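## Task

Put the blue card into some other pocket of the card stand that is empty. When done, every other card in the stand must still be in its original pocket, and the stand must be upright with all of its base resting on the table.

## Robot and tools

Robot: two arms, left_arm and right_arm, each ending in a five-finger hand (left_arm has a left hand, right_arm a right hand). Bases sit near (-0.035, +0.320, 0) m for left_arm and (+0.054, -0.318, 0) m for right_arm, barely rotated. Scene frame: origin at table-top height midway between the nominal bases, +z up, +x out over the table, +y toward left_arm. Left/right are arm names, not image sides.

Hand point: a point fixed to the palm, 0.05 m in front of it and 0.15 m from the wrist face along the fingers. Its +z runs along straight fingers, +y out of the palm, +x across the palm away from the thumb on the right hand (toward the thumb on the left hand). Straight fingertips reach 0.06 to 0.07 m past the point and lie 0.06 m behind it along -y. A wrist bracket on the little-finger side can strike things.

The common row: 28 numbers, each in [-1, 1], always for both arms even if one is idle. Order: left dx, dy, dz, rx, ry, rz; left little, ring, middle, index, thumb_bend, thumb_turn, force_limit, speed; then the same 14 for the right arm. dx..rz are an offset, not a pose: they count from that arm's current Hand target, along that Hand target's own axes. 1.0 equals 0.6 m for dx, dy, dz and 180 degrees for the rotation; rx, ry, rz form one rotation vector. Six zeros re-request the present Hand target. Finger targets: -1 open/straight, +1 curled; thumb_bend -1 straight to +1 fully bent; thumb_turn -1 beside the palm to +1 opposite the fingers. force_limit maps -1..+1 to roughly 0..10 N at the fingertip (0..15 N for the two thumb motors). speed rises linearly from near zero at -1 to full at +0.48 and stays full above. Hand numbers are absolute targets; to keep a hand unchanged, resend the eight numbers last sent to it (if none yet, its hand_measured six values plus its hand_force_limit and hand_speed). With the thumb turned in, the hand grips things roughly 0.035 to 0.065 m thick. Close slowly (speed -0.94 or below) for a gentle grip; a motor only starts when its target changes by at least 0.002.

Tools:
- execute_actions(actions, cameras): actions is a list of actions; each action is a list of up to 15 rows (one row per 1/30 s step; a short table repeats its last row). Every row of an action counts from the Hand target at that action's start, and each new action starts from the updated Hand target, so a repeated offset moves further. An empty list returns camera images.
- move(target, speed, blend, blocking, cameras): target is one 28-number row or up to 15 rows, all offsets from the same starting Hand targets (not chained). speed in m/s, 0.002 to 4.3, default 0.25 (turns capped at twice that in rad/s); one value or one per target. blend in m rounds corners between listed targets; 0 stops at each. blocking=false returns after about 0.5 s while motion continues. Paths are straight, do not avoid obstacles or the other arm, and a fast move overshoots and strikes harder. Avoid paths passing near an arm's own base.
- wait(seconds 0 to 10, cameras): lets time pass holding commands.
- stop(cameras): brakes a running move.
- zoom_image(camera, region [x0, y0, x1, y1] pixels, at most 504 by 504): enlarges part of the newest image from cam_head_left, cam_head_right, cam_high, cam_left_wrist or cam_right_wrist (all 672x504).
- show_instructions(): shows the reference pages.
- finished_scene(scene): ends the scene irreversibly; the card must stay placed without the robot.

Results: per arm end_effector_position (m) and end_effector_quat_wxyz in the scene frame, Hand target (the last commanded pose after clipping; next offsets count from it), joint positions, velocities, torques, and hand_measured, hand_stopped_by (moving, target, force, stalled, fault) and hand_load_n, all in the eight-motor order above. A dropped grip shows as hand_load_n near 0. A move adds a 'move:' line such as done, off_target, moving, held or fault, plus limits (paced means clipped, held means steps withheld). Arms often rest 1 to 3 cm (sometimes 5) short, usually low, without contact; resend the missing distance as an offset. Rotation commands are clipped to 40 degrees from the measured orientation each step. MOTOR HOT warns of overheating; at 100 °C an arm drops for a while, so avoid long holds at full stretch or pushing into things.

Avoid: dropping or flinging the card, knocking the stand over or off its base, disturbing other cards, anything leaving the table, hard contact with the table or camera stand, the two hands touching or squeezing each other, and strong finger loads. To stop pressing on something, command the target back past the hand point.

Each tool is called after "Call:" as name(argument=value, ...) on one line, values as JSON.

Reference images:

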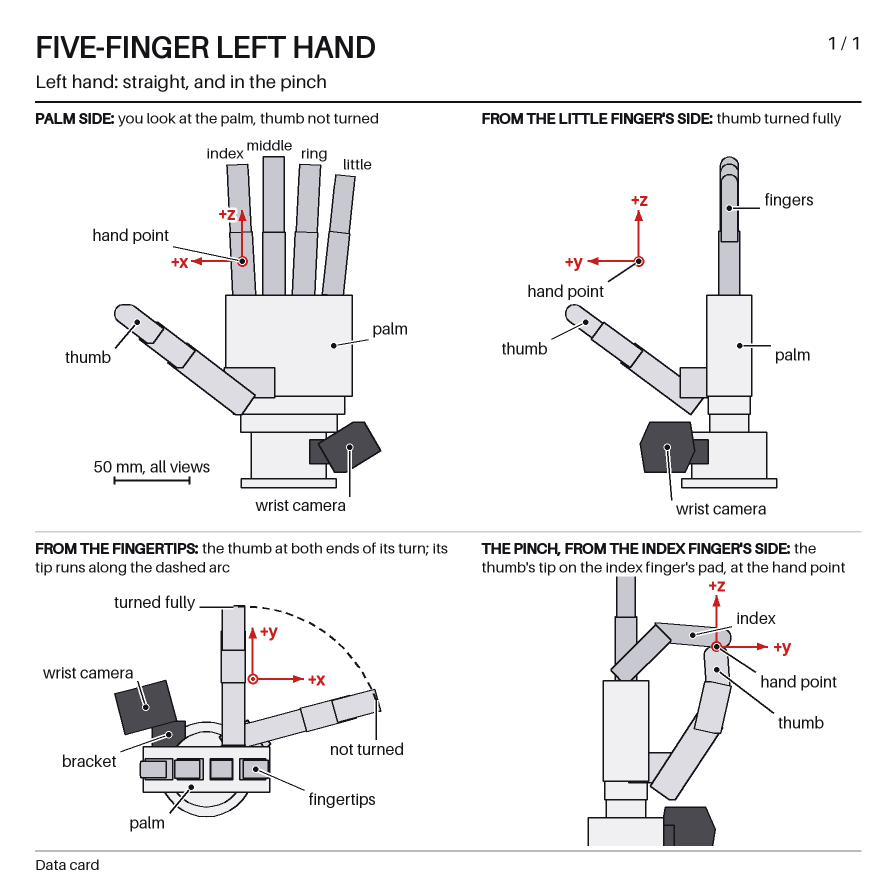

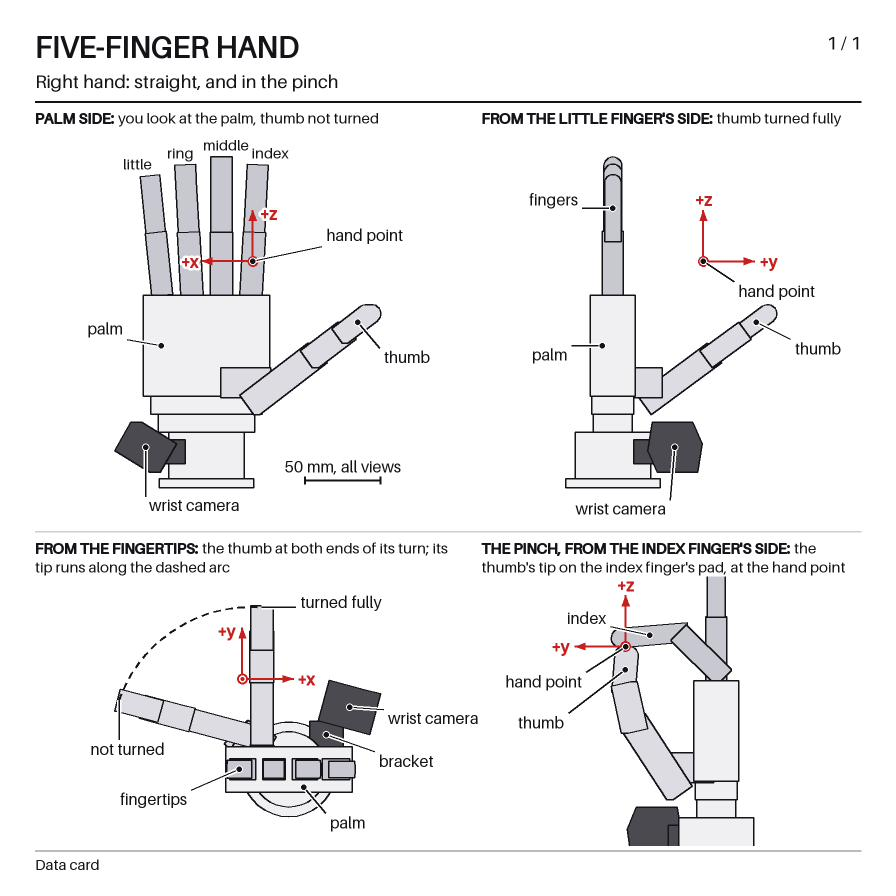

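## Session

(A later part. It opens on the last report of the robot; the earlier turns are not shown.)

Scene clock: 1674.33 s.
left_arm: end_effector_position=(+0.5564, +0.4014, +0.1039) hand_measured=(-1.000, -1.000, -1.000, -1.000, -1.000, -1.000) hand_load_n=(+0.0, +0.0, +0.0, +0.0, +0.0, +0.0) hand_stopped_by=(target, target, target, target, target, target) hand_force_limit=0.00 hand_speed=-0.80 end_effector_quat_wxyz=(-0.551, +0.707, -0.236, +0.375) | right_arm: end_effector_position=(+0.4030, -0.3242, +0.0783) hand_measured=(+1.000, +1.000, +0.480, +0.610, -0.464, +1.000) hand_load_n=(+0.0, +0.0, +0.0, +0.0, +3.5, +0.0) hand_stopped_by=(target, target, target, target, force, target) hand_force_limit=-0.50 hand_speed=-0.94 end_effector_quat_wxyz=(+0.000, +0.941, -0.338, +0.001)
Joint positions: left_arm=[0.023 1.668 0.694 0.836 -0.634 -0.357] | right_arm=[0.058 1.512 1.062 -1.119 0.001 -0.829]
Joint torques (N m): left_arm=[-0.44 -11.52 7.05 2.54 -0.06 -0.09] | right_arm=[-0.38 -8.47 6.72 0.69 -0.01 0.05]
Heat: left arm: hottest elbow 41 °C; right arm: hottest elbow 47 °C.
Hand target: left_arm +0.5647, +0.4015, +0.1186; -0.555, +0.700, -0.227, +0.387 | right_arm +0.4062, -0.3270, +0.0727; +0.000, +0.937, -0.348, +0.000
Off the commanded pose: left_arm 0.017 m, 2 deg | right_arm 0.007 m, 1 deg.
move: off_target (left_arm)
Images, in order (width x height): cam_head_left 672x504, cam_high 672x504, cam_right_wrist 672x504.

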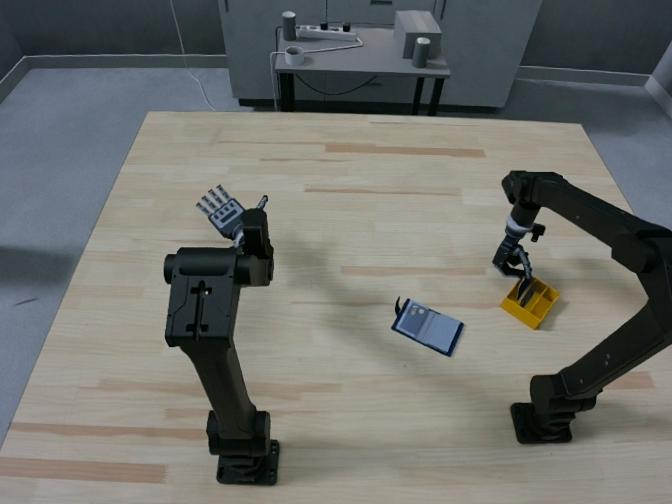

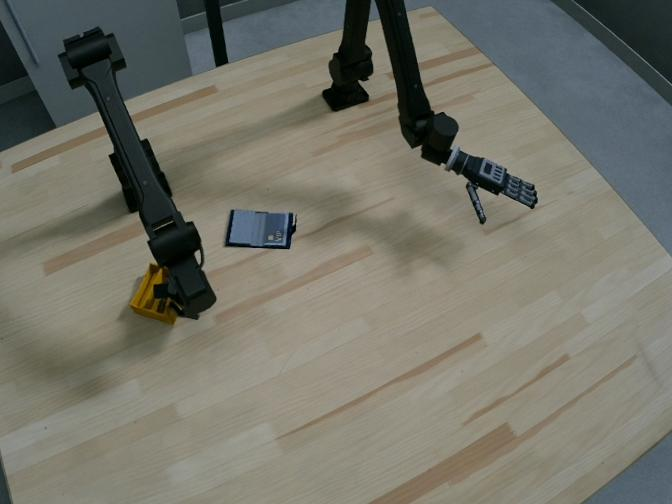

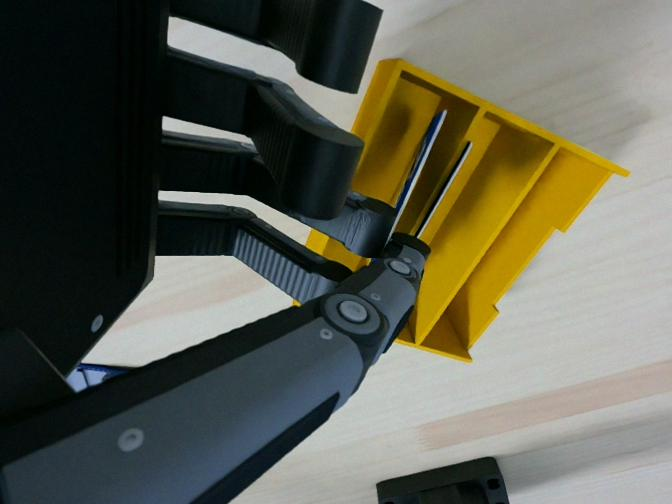

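Call:
move(target=[0,0,0,0,0,0,-1,-1,-1,-1,-1,-1,0,-0.8,0,0.004,0.03,0,0,0,1,1,0.48,0.61,-0.15,1,-0.5,-0.94], speed=0.04, cameras=["cam_head_left", "cam_right_wrist", "cam_high"])

Call:
zoom_image(camera="cam_head_left", region=[500, 265, 545, 310])

Call:
zoom_image(camera="cam_right_wrist", region=[360, 40, 520, 200])

Call:
zoom_image(camera="cam_high", region=[142, 290, 182, 328])

Scene clock: 1720.13 s.
left_arm: end_effector_position=(+0.5564, +0.4014, +0.1039) hand_measured=(-1.000, -1.000, -1.000, -1.000, -1.000, -1.000) hand_load_n=(+0.0, +0.0, +0.0, +0.0, +0.0, -0.5) hand_stopped_by=(target, target, target, target, target, target) hand_force_limit=0.00 hand_speed=-0.80 end_effector_quat_wxyz=(-0.551, +0.707, -0.236, +0.375) | right_arm: end_effector_position=(+0.4019, -0.3256, +0.0609) hand_measured=(+1.000, +1.000, +0.480, +0.610, -0.464, +1.000) hand_load_n=(+0.0, +0.0, +0.0, +0.0, +3.5, +0.0) hand_stopped_by=(target, target, target, target, force, target) hand_force_limit=-0.50 hand_speed=-0.94 end_effector_quat_wxyz=(+0.000, +0.941, -0.340, +0.002)
Joint positions: left_arm=[0.023 1.668 0.694 0.836 -0.634 -0.357] | right_arm=[0.054 1.53 1.032 -1.069 0.001 -0.829]
Joint torques (N m): left_arm=[-0.5 -11.46 7.05 2.55 -0.05 -0.09] | right_arm=[-0.44 -8.53 6.57 0.55 -0.01 0.01]
Heat: left arm: hottest elbow 41 °C; right arm: hottest elbow 46 °C.
Hand target: left_arm +0.5647, +0.4015, +0.1186; -0.555, +0.700, -0.227, +0.387 | right_arm +0.4047, -0.3289, +0.0548; +0.000, +0.937, -0.348, +0.000
Off the commanded pose: left_arm 0.017 m, 2 deg | right_arm 0.007 m, 1 deg.
move: off_target (left_arm)
Images, in order (width x height): cam_head_left 672x504, cam_high 672x504, cam_right_wrist 672x504.

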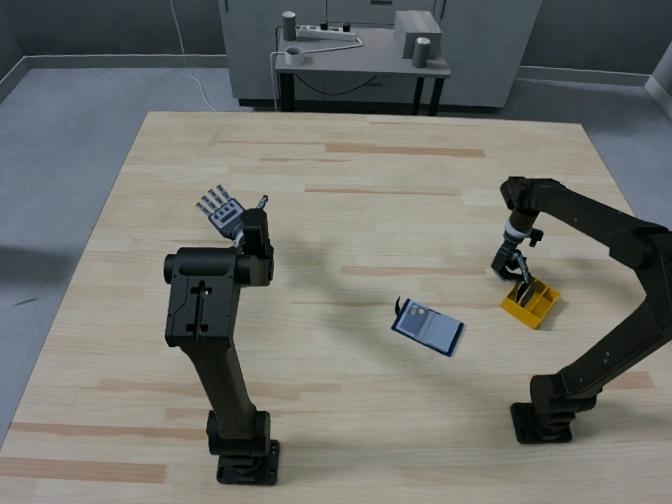

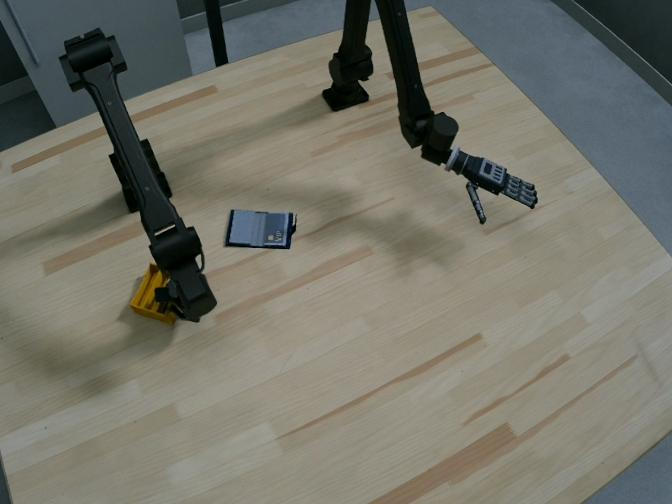

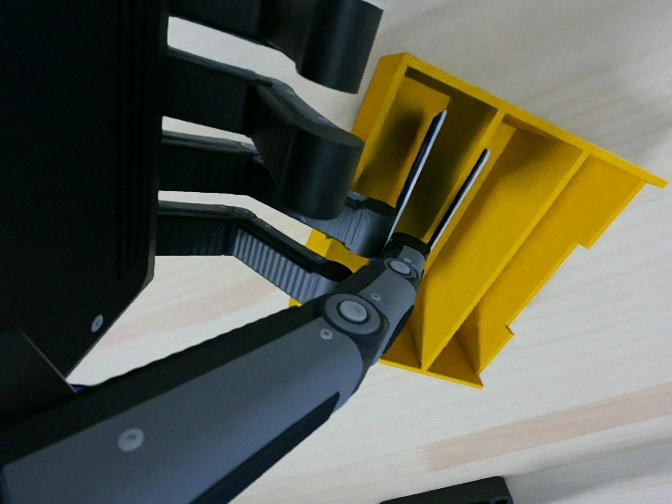

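Scaled by 11.200 from the camera's 672x504 image, which has a finer 960x720 frame.

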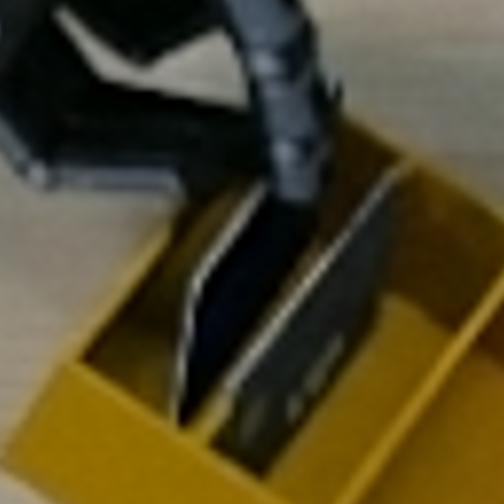

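Scaled by 3.150 from the camera's 672x504 image, which has a finer 960x720 frame.

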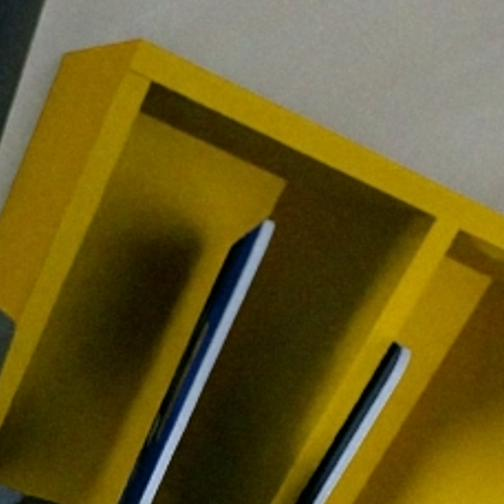

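Scaled by 12.600 from the camera's 672x504 image, which has a finer 960x720 frame.

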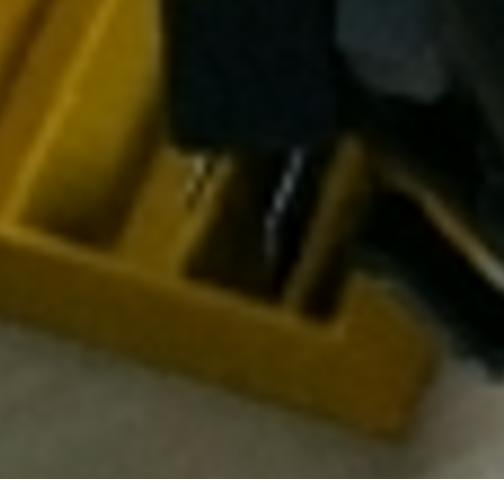

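Call:
move(target=[0,0,0,0,0,0,-1,-1,-1,-1,-1,-1,0,-0.8,0,0,0.012,0,0,0,1,1,0.48,0.61,-0.15,1,-0.5,-0.94], speed=0.03, cameras=["cam_head_left", "cam_right_wrist"])

Call:
zoom_image(camera="cam_head_left", region=[500, 265, 545, 310])

Call:
zoom_image(camera="cam_right_wrist", region=[340, 40, 520, 250])

Scene clock: 1787.73 s.
left_arm: end_effector_position=(+0.5564, +0.4014, +0.1039) hand_measured=(-1.000, -1.000, -1.000, -1.000, -1.000, -1.000) hand_load_n=(+0.0, +0.0, +0.0, +0.0, +0.0, -0.5) hand_stopped_by=(target, target, target, target, target, target) hand_force_limit=0.00 hand_speed=-0.80 end_effector_quat_wxyz=(-0.551, +0.707, -0.236, +0.375) | right_arm: end_effector_position=(+0.4024, -0.3256, +0.0542) hand_measured=(+1.000, +1.000, +0.480, +0.610, -0.464, +1.000) hand_load_n=(+0.0, +0.5, +0.0, +0.5, +3.5, +0.0) hand_stopped_by=(target, target, target, target, force, target) hand_force_limit=-0.50 hand_speed=-0.94 end_effector_quat_wxyz=(-0.001, +0.941, -0.340, +0.003)
Joint positions: left_arm=[0.023 1.668 0.694 0.836 -0.634 -0.357] | right_arm=[0.054 1.539 1.023 -1.049 0.001 -0.829]
Joint torques (N m): left_arm=[-0.5 -11.46 7.05 2.55 -0.06 -0.09] | right_arm=[-0.44 -8.47 6.52 0.62 -0.01 0]
Heat: left arm: hottest elbow 41 °C; right arm: hottest elbow 47 °C.
Hand target: left_arm +0.5647, +0.4015, +0.1186; -0.555, +0.700, -0.227, +0.387 | right_arm +0.4048, -0.3288, +0.0476; +0.000, +0.937, -0.348, +0.000
Off the commanded pose: left_arm 0.017 m, 2 deg | right_arm 0.008 m, 1 deg.
move: off_target (left_arm)
Images, in order (width x height): cam_head_left 672x504, cam_right_wrist 672x504.

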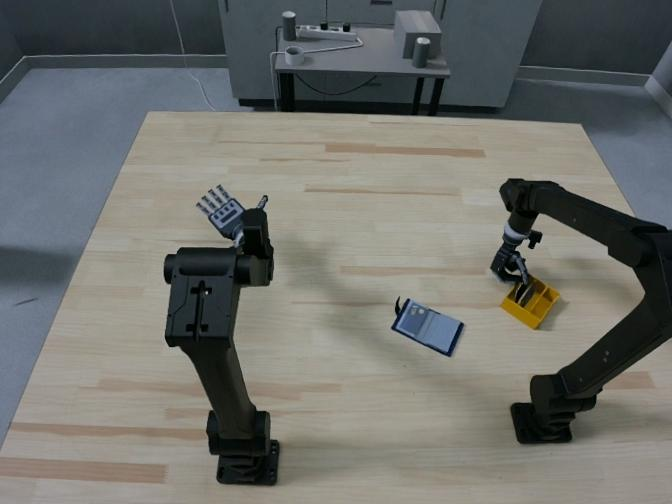

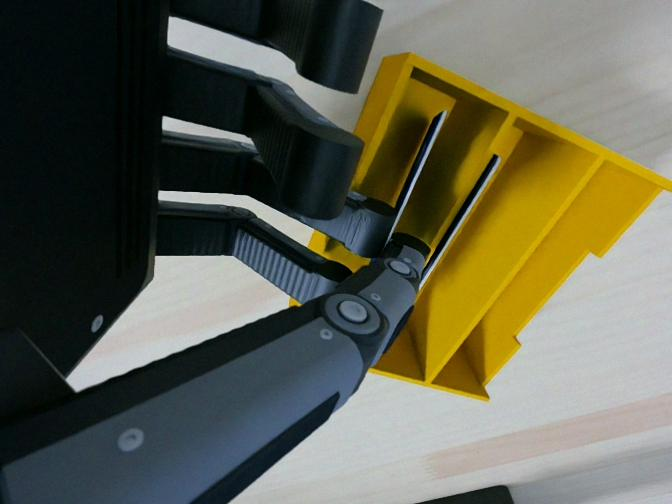

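Scaled by 11.200 from the camera's 672x504 image, which has a finer 960x720 frame.

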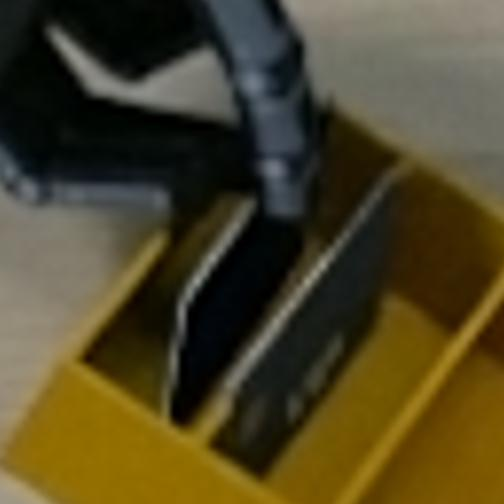

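Scaled by 2.400 from the camera's 672x504 image, which has a finer 960x720 frame.

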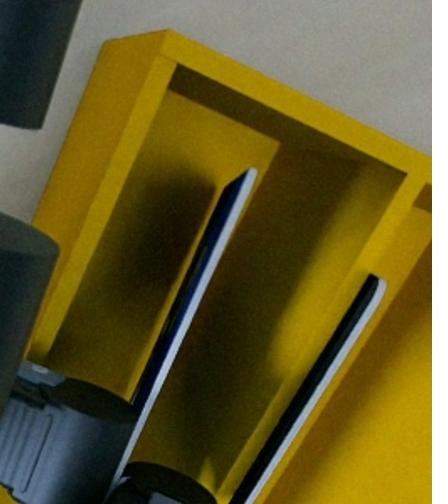

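Call:
move(target=[0,0,0,0,0,0,-1,-1,-1,-1,-1,-1,0,-0.8,0,-0.002,0.007,0,0,0,1,1,0.48,0.61,-0.15,1,-0.5,-0.94], speed=0.03, cameras=["cam_head_left", "cam_right_wrist"])

Call:
zoom_image(camera="cam_head_left", region=[500, 265, 545, 310])

Call:
zoom_image(camera="cam_right_wrist", region=[340, 40, 520, 250])

Scene clock: 1811.47 s.
left_arm: end_effector_position=(+0.5564, +0.4014, +0.1039) hand_measured=(-1.000, -1.000, -1.000, -1.000, -1.000, -1.000) hand_load_n=(+0.0, +0.0, +0.0, +0.0, +0.0, -0.5) hand_stopped_by=(target, target, target, target, target, target) hand_force_limit=0.00 hand_speed=-0.80 end_effector_quat_wxyz=(-0.551, +0.707, -0.236, +0.375) | right_arm: end_effector_position=(+0.4032, -0.3255, +0.0501) hand_measured=(+1.000, +1.000, +0.480, +0.610, -0.464, +1.000) hand_load_n=(+0.0, +0.0, +0.0, +0.0, +4.0, +0.0) hand_stopped_by=(target, target, target, target, force, target) hand_force_limit=-0.50 hand_speed=-0.94 end_effector_quat_wxyz=(-0.001, +0.941, -0.340, +0.003)
Joint positions: left_arm=[0.023 1.668 0.694 0.836 -0.634 -0.357] | right_arm=[0.054 1.547 1.02 -1.038 0.001 -0.829]
Joint torques (N m): left_arm=[-0.5 -11.46 7.05 2.54 -0.05 -0.09] | right_arm=[-0.32 -8.47 6.48 0.65 -0.01 0.02]
Heat: left arm: hottest elbow 41 °C; right arm: hottest elbow 46 °C.
Hand target: left_arm +0.5647, +0.4015, +0.1186; -0.555, +0.700, -0.227, +0.387 | right_arm +0.4056, -0.3279, +0.0433; +0.000, +0.937, -0.348, +0.000
Off the commanded pose: left_arm 0.017 m, 2 deg | right_arm 0.007 m, 1 deg.
move: off_target (left_arm)
Images, in order (width x height): cam_head_left 672x504, cam_right_wrist 672x504.

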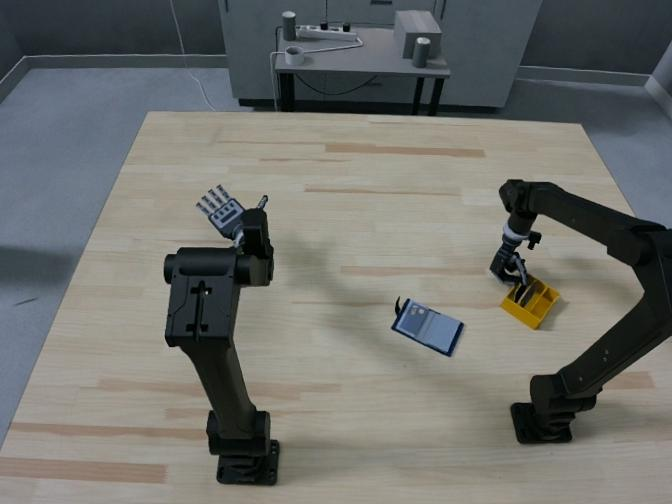

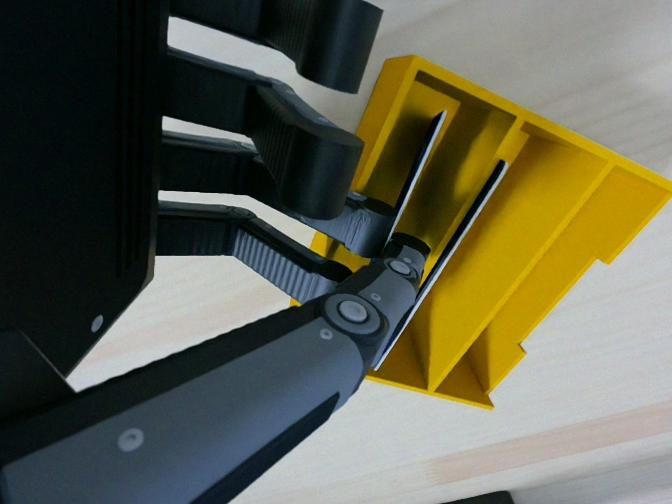

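Scaled by 11.200 from the camera's 672x504 image, which has a finer 960x720 frame.

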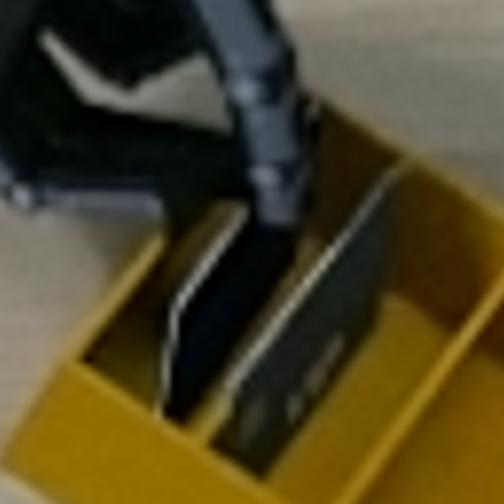

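Scaled by 2.400 from the camera's 672x504 image, which has a finer 960x720 frame.

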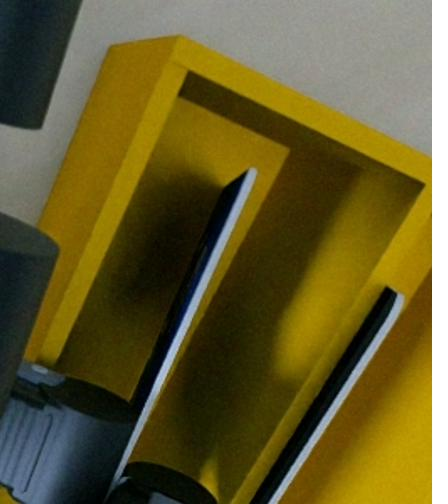

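Call:
move(target=[0,0,0,0,0,0,-1,-1,-1,-1,-1,-1,0,-0.8,0,0,0.007,0,0,0,1,1,0.48,0.61,-0.15,1,-0.5,-0.94], speed=0.03, cameras=["cam_head_left", "cam_right_wrist"])

Call:
zoom_image(camera="cam_head_left", region=[500, 265, 545, 310])

Call:
zoom_image(camera="cam_right_wrist", region=[340, 40, 520, 250])

Scene clock: 1827.57 s.
left_arm: end_effector_position=(+0.5564, +0.4014, +0.1039) hand_measured=(-1.000, -1.000, -1.000, -1.000, -1.000, -1.000) hand_load_n=(+0.0, +0.0, +0.0, +0.0, +0.0, +0.0) hand_stopped_by=(target, target, target, target, target, target) hand_force_limit=0.00 hand_speed=-0.80 end_effector_quat_wxyz=(-0.551, +0.707, -0.236, +0.375) | right_arm: end_effector_position=(+0.4043, -0.3255, +0.0478) hand_measured=(+1.000, +1.000, +0.480, +0.610, -0.464, +1.000) hand_load_n=(+0.0, +0.0, -0.5, +0.0, +4.0, +0.0) hand_stopped_by=(target, target, target, target, force, target) hand_force_limit=-0.50 hand_speed=-0.94 end_effector_quat_wxyz=(-0.001, +0.941, -0.340, +0.005)
Joint positions: left_arm=[0.023 1.668 0.694 0.836 -0.634 -0.357] | right_arm=[0.054 1.55 1.017 -1.028 0.001 -0.829]
Joint torques (N m): left_arm=[-0.5 -11.46 7.05 2.54 -0.06 -0.09] | right_arm=[-0.26 -8.35 6.28 0.69 -0.01 0.03]
Heat: left arm: hottest elbow 41 °C; right arm: hottest elbow 46 °C.
Hand target: left_arm +0.5647, +0.4015, +0.1186; -0.555, +0.700, -0.227, +0.387 | right_arm +0.4055, -0.3279, +0.0391; +0.000, +0.937, -0.348, +0.000
Off the commanded pose: left_arm 0.017 m, 2 deg | right_arm 0.009 m, 1 deg.
move: off_target (left_arm)
Images, in order (width x height): cam_head_left 672x504, cam_right_wrist 672x504.

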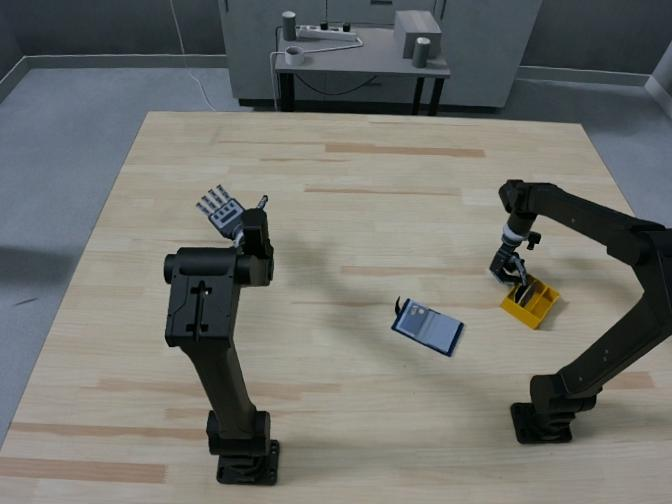

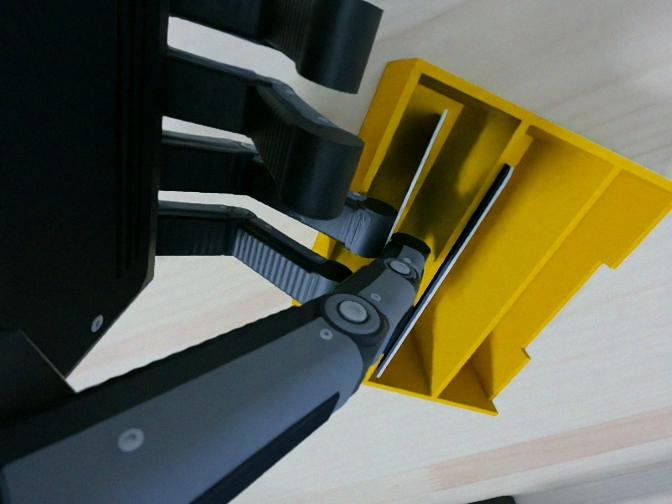

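Scaled by 11.200 from the camera's 672x504 image, which has a finer 960x720 frame.

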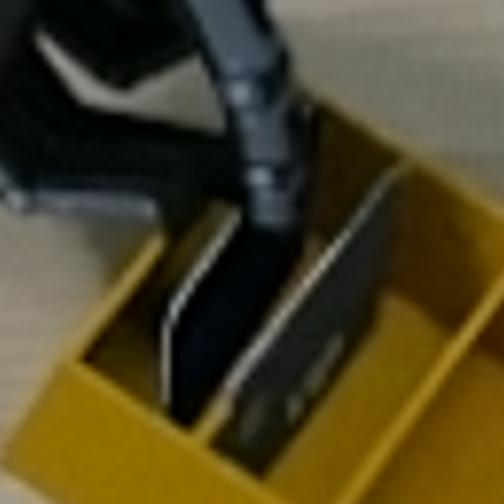

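Scaled by 2.400 from the camera's 672x504 image, which has a finer 960x720 frame.

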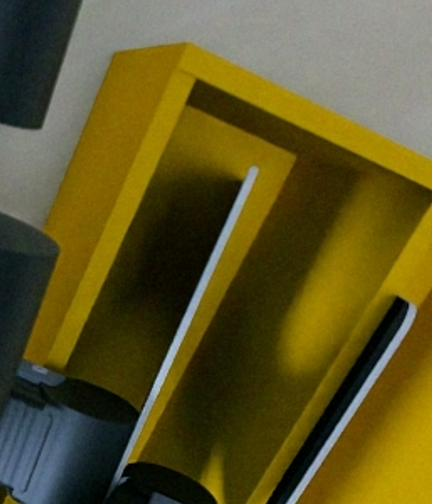

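Call:
move(target=[0,0,0,0,0,0,-1,-1,-1,-1,-1,-1,0,-0.8,0,0,-0.003,0,0,0,1,1,0.48,0.61,-0.7,1,-0.5,-0.9], speed=0.03, cameras=["cam_head_left", "cam_right_wrist"])

Call:
zoom_image(camera="cam_head_left", region=[500, 265, 545, 310])

Call:
zoom_image(camera="cam_right_wrist", region=[340, 40, 520, 250])

Scene clock: 1845.10 s.
left_arm: end_effector_position=(+0.5564, +0.4014, +0.1039) hand_measured=(-1.000, -1.000, -1.000, -1.000, -1.000, -1.000) hand_load_n=(+0.0, +0.0, +0.0, +0.0, +0.0, -0.5) hand_stopped_by=(target, target, target, target, target, target) hand_force_limit=0.00 hand_speed=-0.80 end_effector_quat_wxyz=(-0.551, +0.707, -0.236, +0.375) | right_arm: end_effector_position=(+0.4043, -0.3255, +0.0478) hand_measured=(+1.000, +1.000, +0.480, +0.610, -0.700, +1.000) hand_load_n=(+0.0, +0.0, -1.0, +0.0, -0.5, +0.0) hand_stopped_by=(target, target, target, target, target, target) hand_force_limit=-0.50 hand_speed=-0.90 end_effector_quat_wxyz=(-0.001, +0.941, -0.340, +0.005)
Joint positions: left_arm=[0.023 1.668 0.694 0.836 -0.634 -0.357] | right_arm=[0.054 1.55 1.017 -1.028 0.001 -0.829]
Joint torques (N m): left_arm=[-0.5 -11.46 7.05 2.55 -0.05 -0.09] | right_arm=[-0.32 -8.41 6.45 0.53 -0.01 0.03]
Heat: left arm: hottest elbow 41 °C; right arm: hottest elbow 46 °C.
Hand target: left_arm +0.5647, +0.4015, +0.1186; -0.555, +0.700, -0.227, +0.387 | right_arm +0.4055, -0.3279, +0.0409; +0.000, +0.937, -0.348, +0.000
Off the commanded pose: left_arm 0.017 m, 2 deg | right_arm 0.007 m, 1 deg.
move: off_target (left_arm)
Images, in order (width x height): cam_head_left 672x504, cam_right_wrist 672x504.

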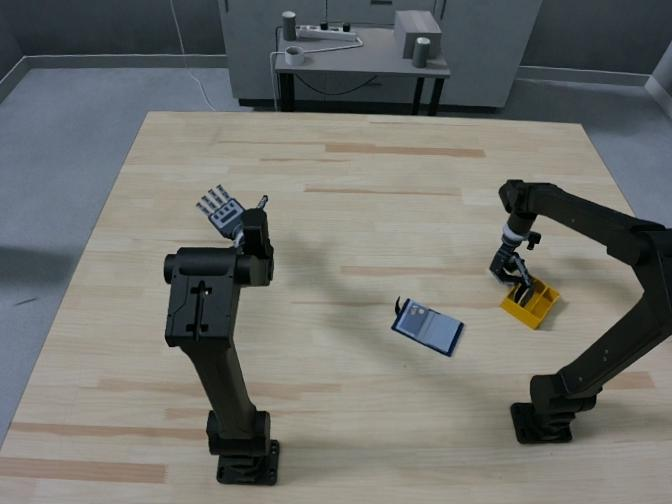

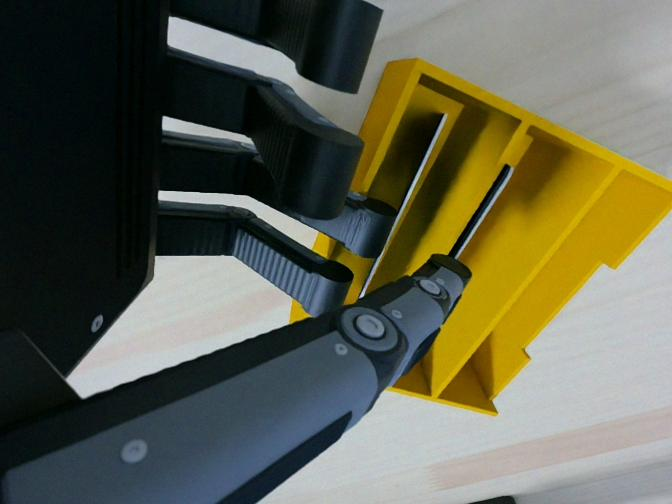

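Scaled by 11.200 from the camera's 672x504 image, which has a finer 960x720 frame.

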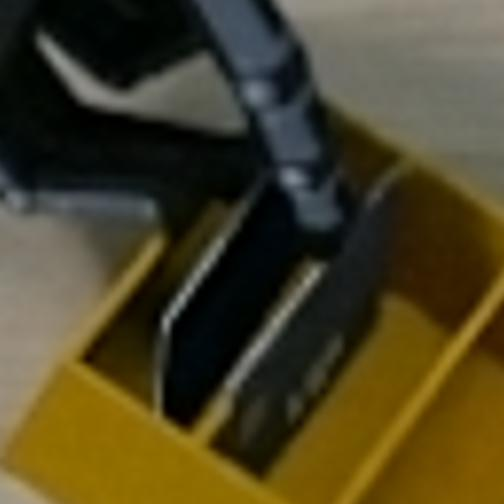

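Scaled by 2.400 from the camera's 672x504 image, which has a finer 960x720 frame.

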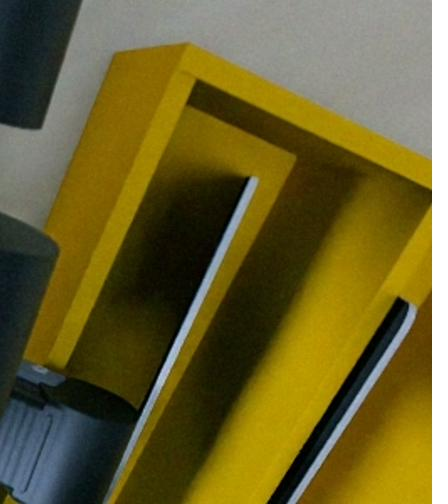

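Call:
move(target=[[0,0,0,0,0,0,-1,-1,-1,-1,-1,-1,0,-0.8,0,-0.006,-0.012,0,0,0,1,1,0.48,0.61,-0.7,1,-0.5,-0.9],[0,0,0,0,0,0,-1,-1,-1,-1,-1,-1,0,-0.8,0,-0.008,-0.08,0,0,0,1,1,0.48,0.61,-0.7,1,-0.5,-0.9]], speed=0.05, cameras=["cam_head_left", "cam_right_wrist"])

Call:
zoom_image(camera="cam_head_left", region=[500, 265, 545, 310])

Call:
zoom_image(camera="cam_right_wrist", region=[320, 40, 520, 250])

Scene clock: 1865.17 s.
left_arm: end_effector_position=(+0.5564, +0.4014, +0.1039) hand_measured=(-1.000, -1.000, -1.000, -1.000, -1.000, -1.000) hand_load_n=(+0.0, +0.0, +0.0, +0.0, +0.0, -0.5) hand_stopped_by=(target, target, target, target, target, target) hand_force_limit=0.00 hand_speed=-0.80 end_effector_quat_wxyz=(-0.551, +0.707, -0.236, +0.375) | right_arm: end_effector_position=(+0.3937, -0.3257, +0.0708) hand_measured=(+1.000, +1.000, +0.480, +0.610, -0.700, +1.000) hand_load_n=(+0.0, +0.0, +0.0, +0.0, -0.5, +0.0) hand_stopped_by=(target, target, target, target, target, target) hand_force_limit=-0.50 hand_speed=-0.90 end_effector_quat_wxyz=(+0.010, +0.939, -0.342, -0.023)
Joint positions: left_arm=[0.023 1.668 0.694 0.836 -0.634 -0.357] | right_arm=[0.054 1.538 1.059 -1.142 0.001 -0.824]
Joint torques (N m): left_arm=[-0.56 -11.46 7.02 2.54 -0.06 -0.09] | right_arm=[0.38 -11.69 9.16 -0.27 -0.02 0.06]
Heat: left arm: hottest elbow 41 °C; right arm: hottest elbow 46 °C.
Hand target: left_arm +0.5647, +0.4015, +0.1186; -0.555, +0.700, -0.227, +0.387 | right_arm +0.4087, -0.3243, +0.0889; +0.000, +0.937, -0.348, +0.000
Off the commanded pose: left_arm 0.017 m, 2 deg | right_arm 0.024 m, 3 deg.
move: off_target (left_arm, right_arm)
Images, in order (width x height): cam_head_left 672x504, cam_right_wrist 672x504.

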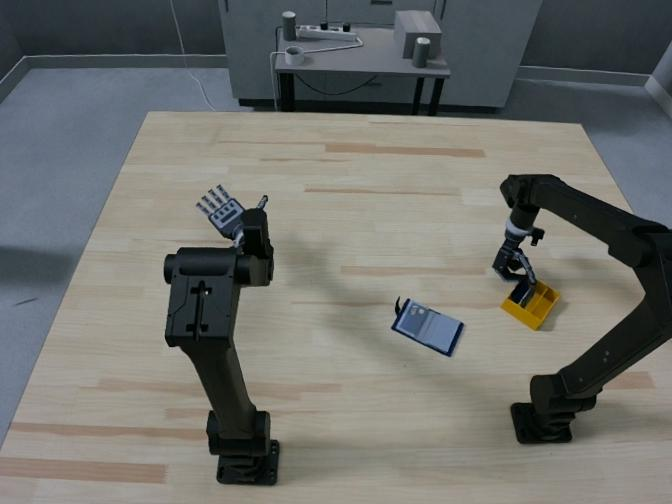

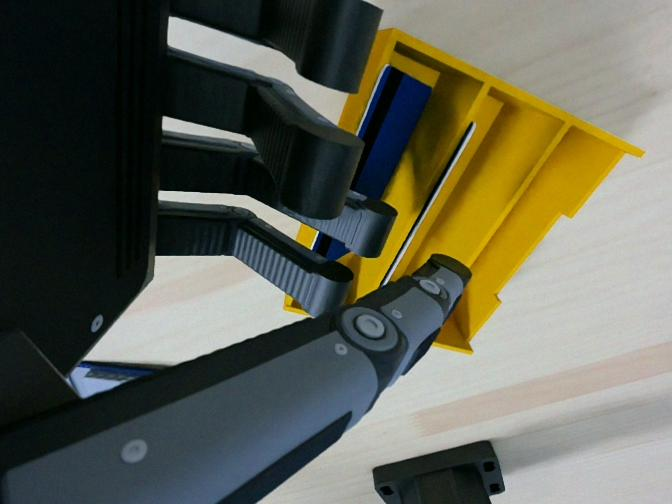

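Scaled by 11.200 from the camera's 672x504 image, which has a finer 960x720 frame.

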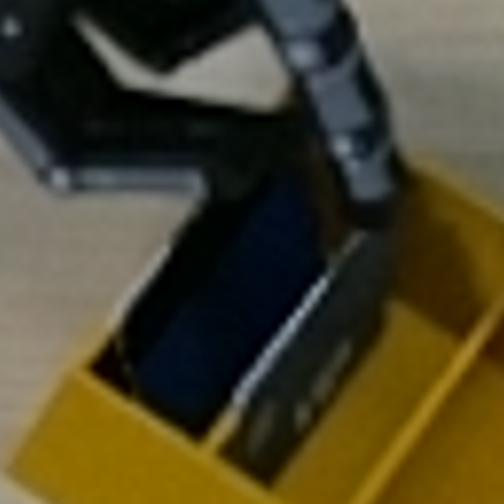

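Scaled by 2.400 from the camera's 672x504 image, which has a finer 960x720 frame.

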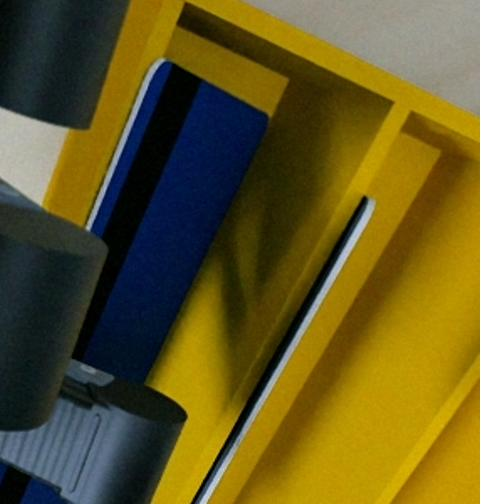

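Call:
move(target=[[0,0,0,0,0,0,-1,-1,-1,-1,-1,-1,0,-0.8,0,0,-0.08,0,0,0,1,1,0.48,0.61,-0.7,1,-0.5,-0.9],[0,0,0,0,0,0,-1,-1,-1,-1,-1,-1,0,-0.8,0,-0.05,-0.25,0,0,0,1,1,0.48,0.61,-0.7,1,-0.5,-0.9]], speed=[0.06, 0.12], cameras=["cam_head_left", "cam_right_wrist", "cam_high"])

Call:
zoom_image(camera="cam_head_left", region=[490, 250, 570, 340])

Call:
zoom_image(camera="cam_high", region=[120, 250, 200, 330])

Call:
zoom_image(camera="cam_right_wrist", region=[320, 20, 620, 250])

Scene clock: 1877.13 s.
left_arm: end_effector_position=(+0.5564, +0.4014, +0.1039) hand_measured=(-1.000, -1.000, -1.000, -1.000, -1.000, -1.000) hand_load_n=(+0.0, +0.0, +0.0, +0.0, +0.0, +0.0) hand_stopped_by=(target, target, target, target, target, target) hand_force_limit=0.00 hand_speed=-0.80 end_effector_quat_wxyz=(-0.551, +0.707, -0.236, +0.375) | right_arm: end_effector_position=(+0.4187, -0.3075, +0.2244) hand_measured=(+1.000, +1.000, +0.480, +0.610, -0.700, +1.000) hand_load_n=(+0.0, +0.0, +0.0, +0.0, +0.0, +0.0) hand_stopped_by=(target, target, target, target, target, target) hand_force_limit=-0.50 hand_speed=-0.90 end_effector_quat_wxyz=(+0.007, +0.937, -0.348, -0.015)
Joint positions: left_arm=[0.023 1.668 0.694 0.836 -0.634 -0.357] | right_arm=[0.092 1.485 1.424 -1.544 0 -0.775]
Joint torques (N m): left_arm=[-0.5 -11.46 7.04 2.55 -0.06 -0.09] | right_arm=[1.32 -10.52 10.47 -0.2 -0.01 0.05]
Heat: left arm: hottest elbow 41 °C; right arm: hottest elbow 48 °C.
Hand target: left_arm +0.5647, +0.4015, +0.1186; -0.555, +0.700, -0.227, +0.387 | right_arm +0.4283, -0.3016, +0.2389; +0.000, +0.937, -0.348, +0.000
Off the commanded pose: left_arm 0.017 m, 2 deg | right_arm 0.018 m, 2 deg.
move: off_target (left_arm, right_arm)
Images, in order (width x height): cam_head_left 672x504, cam_high 672x504, cam_right_wrist 672x504.

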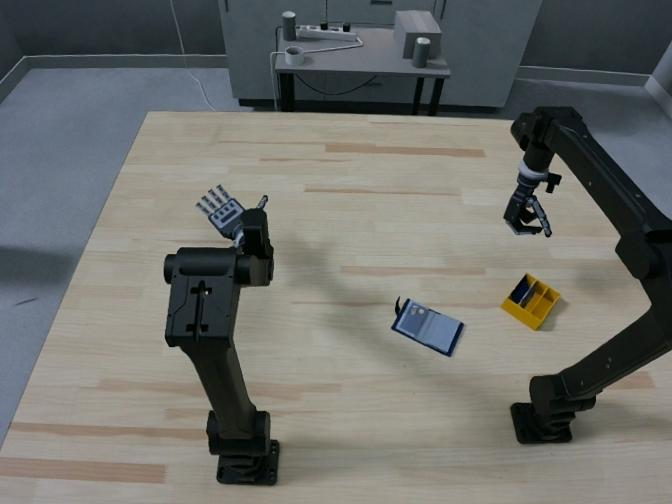

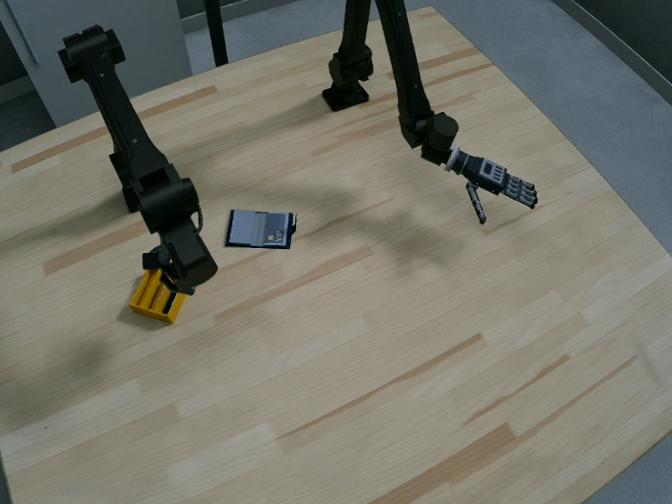

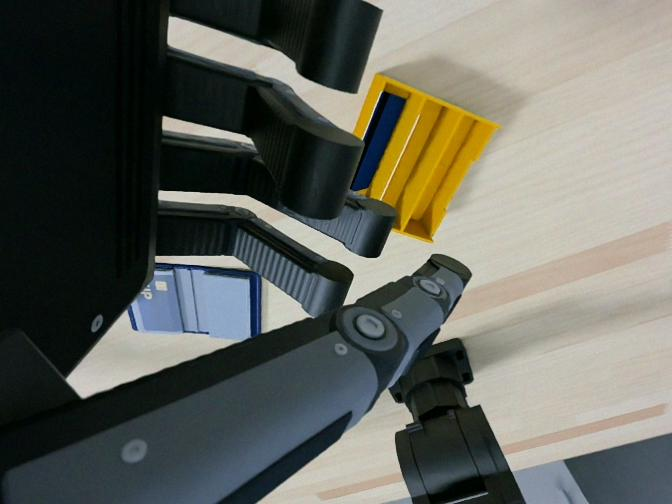

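Scaled by 5.600 from the camera's 672x504 image, which has a finer 960x720 frame.

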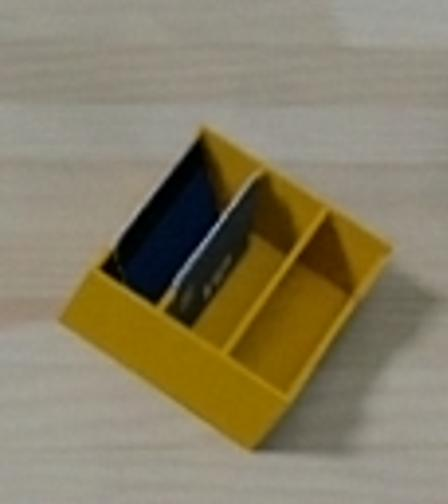

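Scaled by 6.300 from the camera's 672x504 image, which has a finer 960x720 frame.

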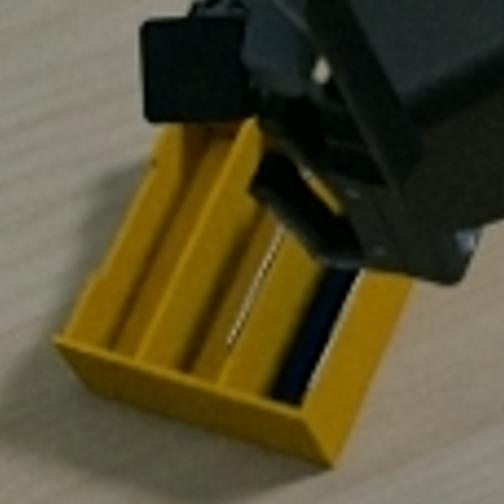

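Scaled by 1.680 from the camera's 672x504 image, which has a finer 960x720 frame.

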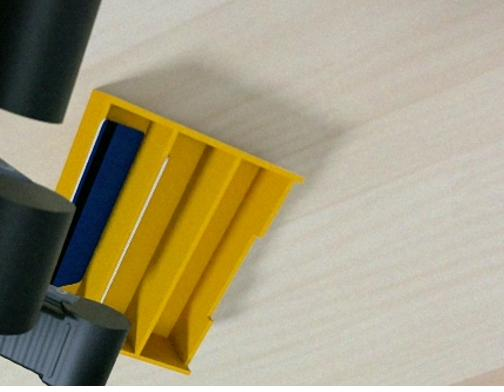

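Call:
finished_scene(scene=2)

The scene is finished: the task was done.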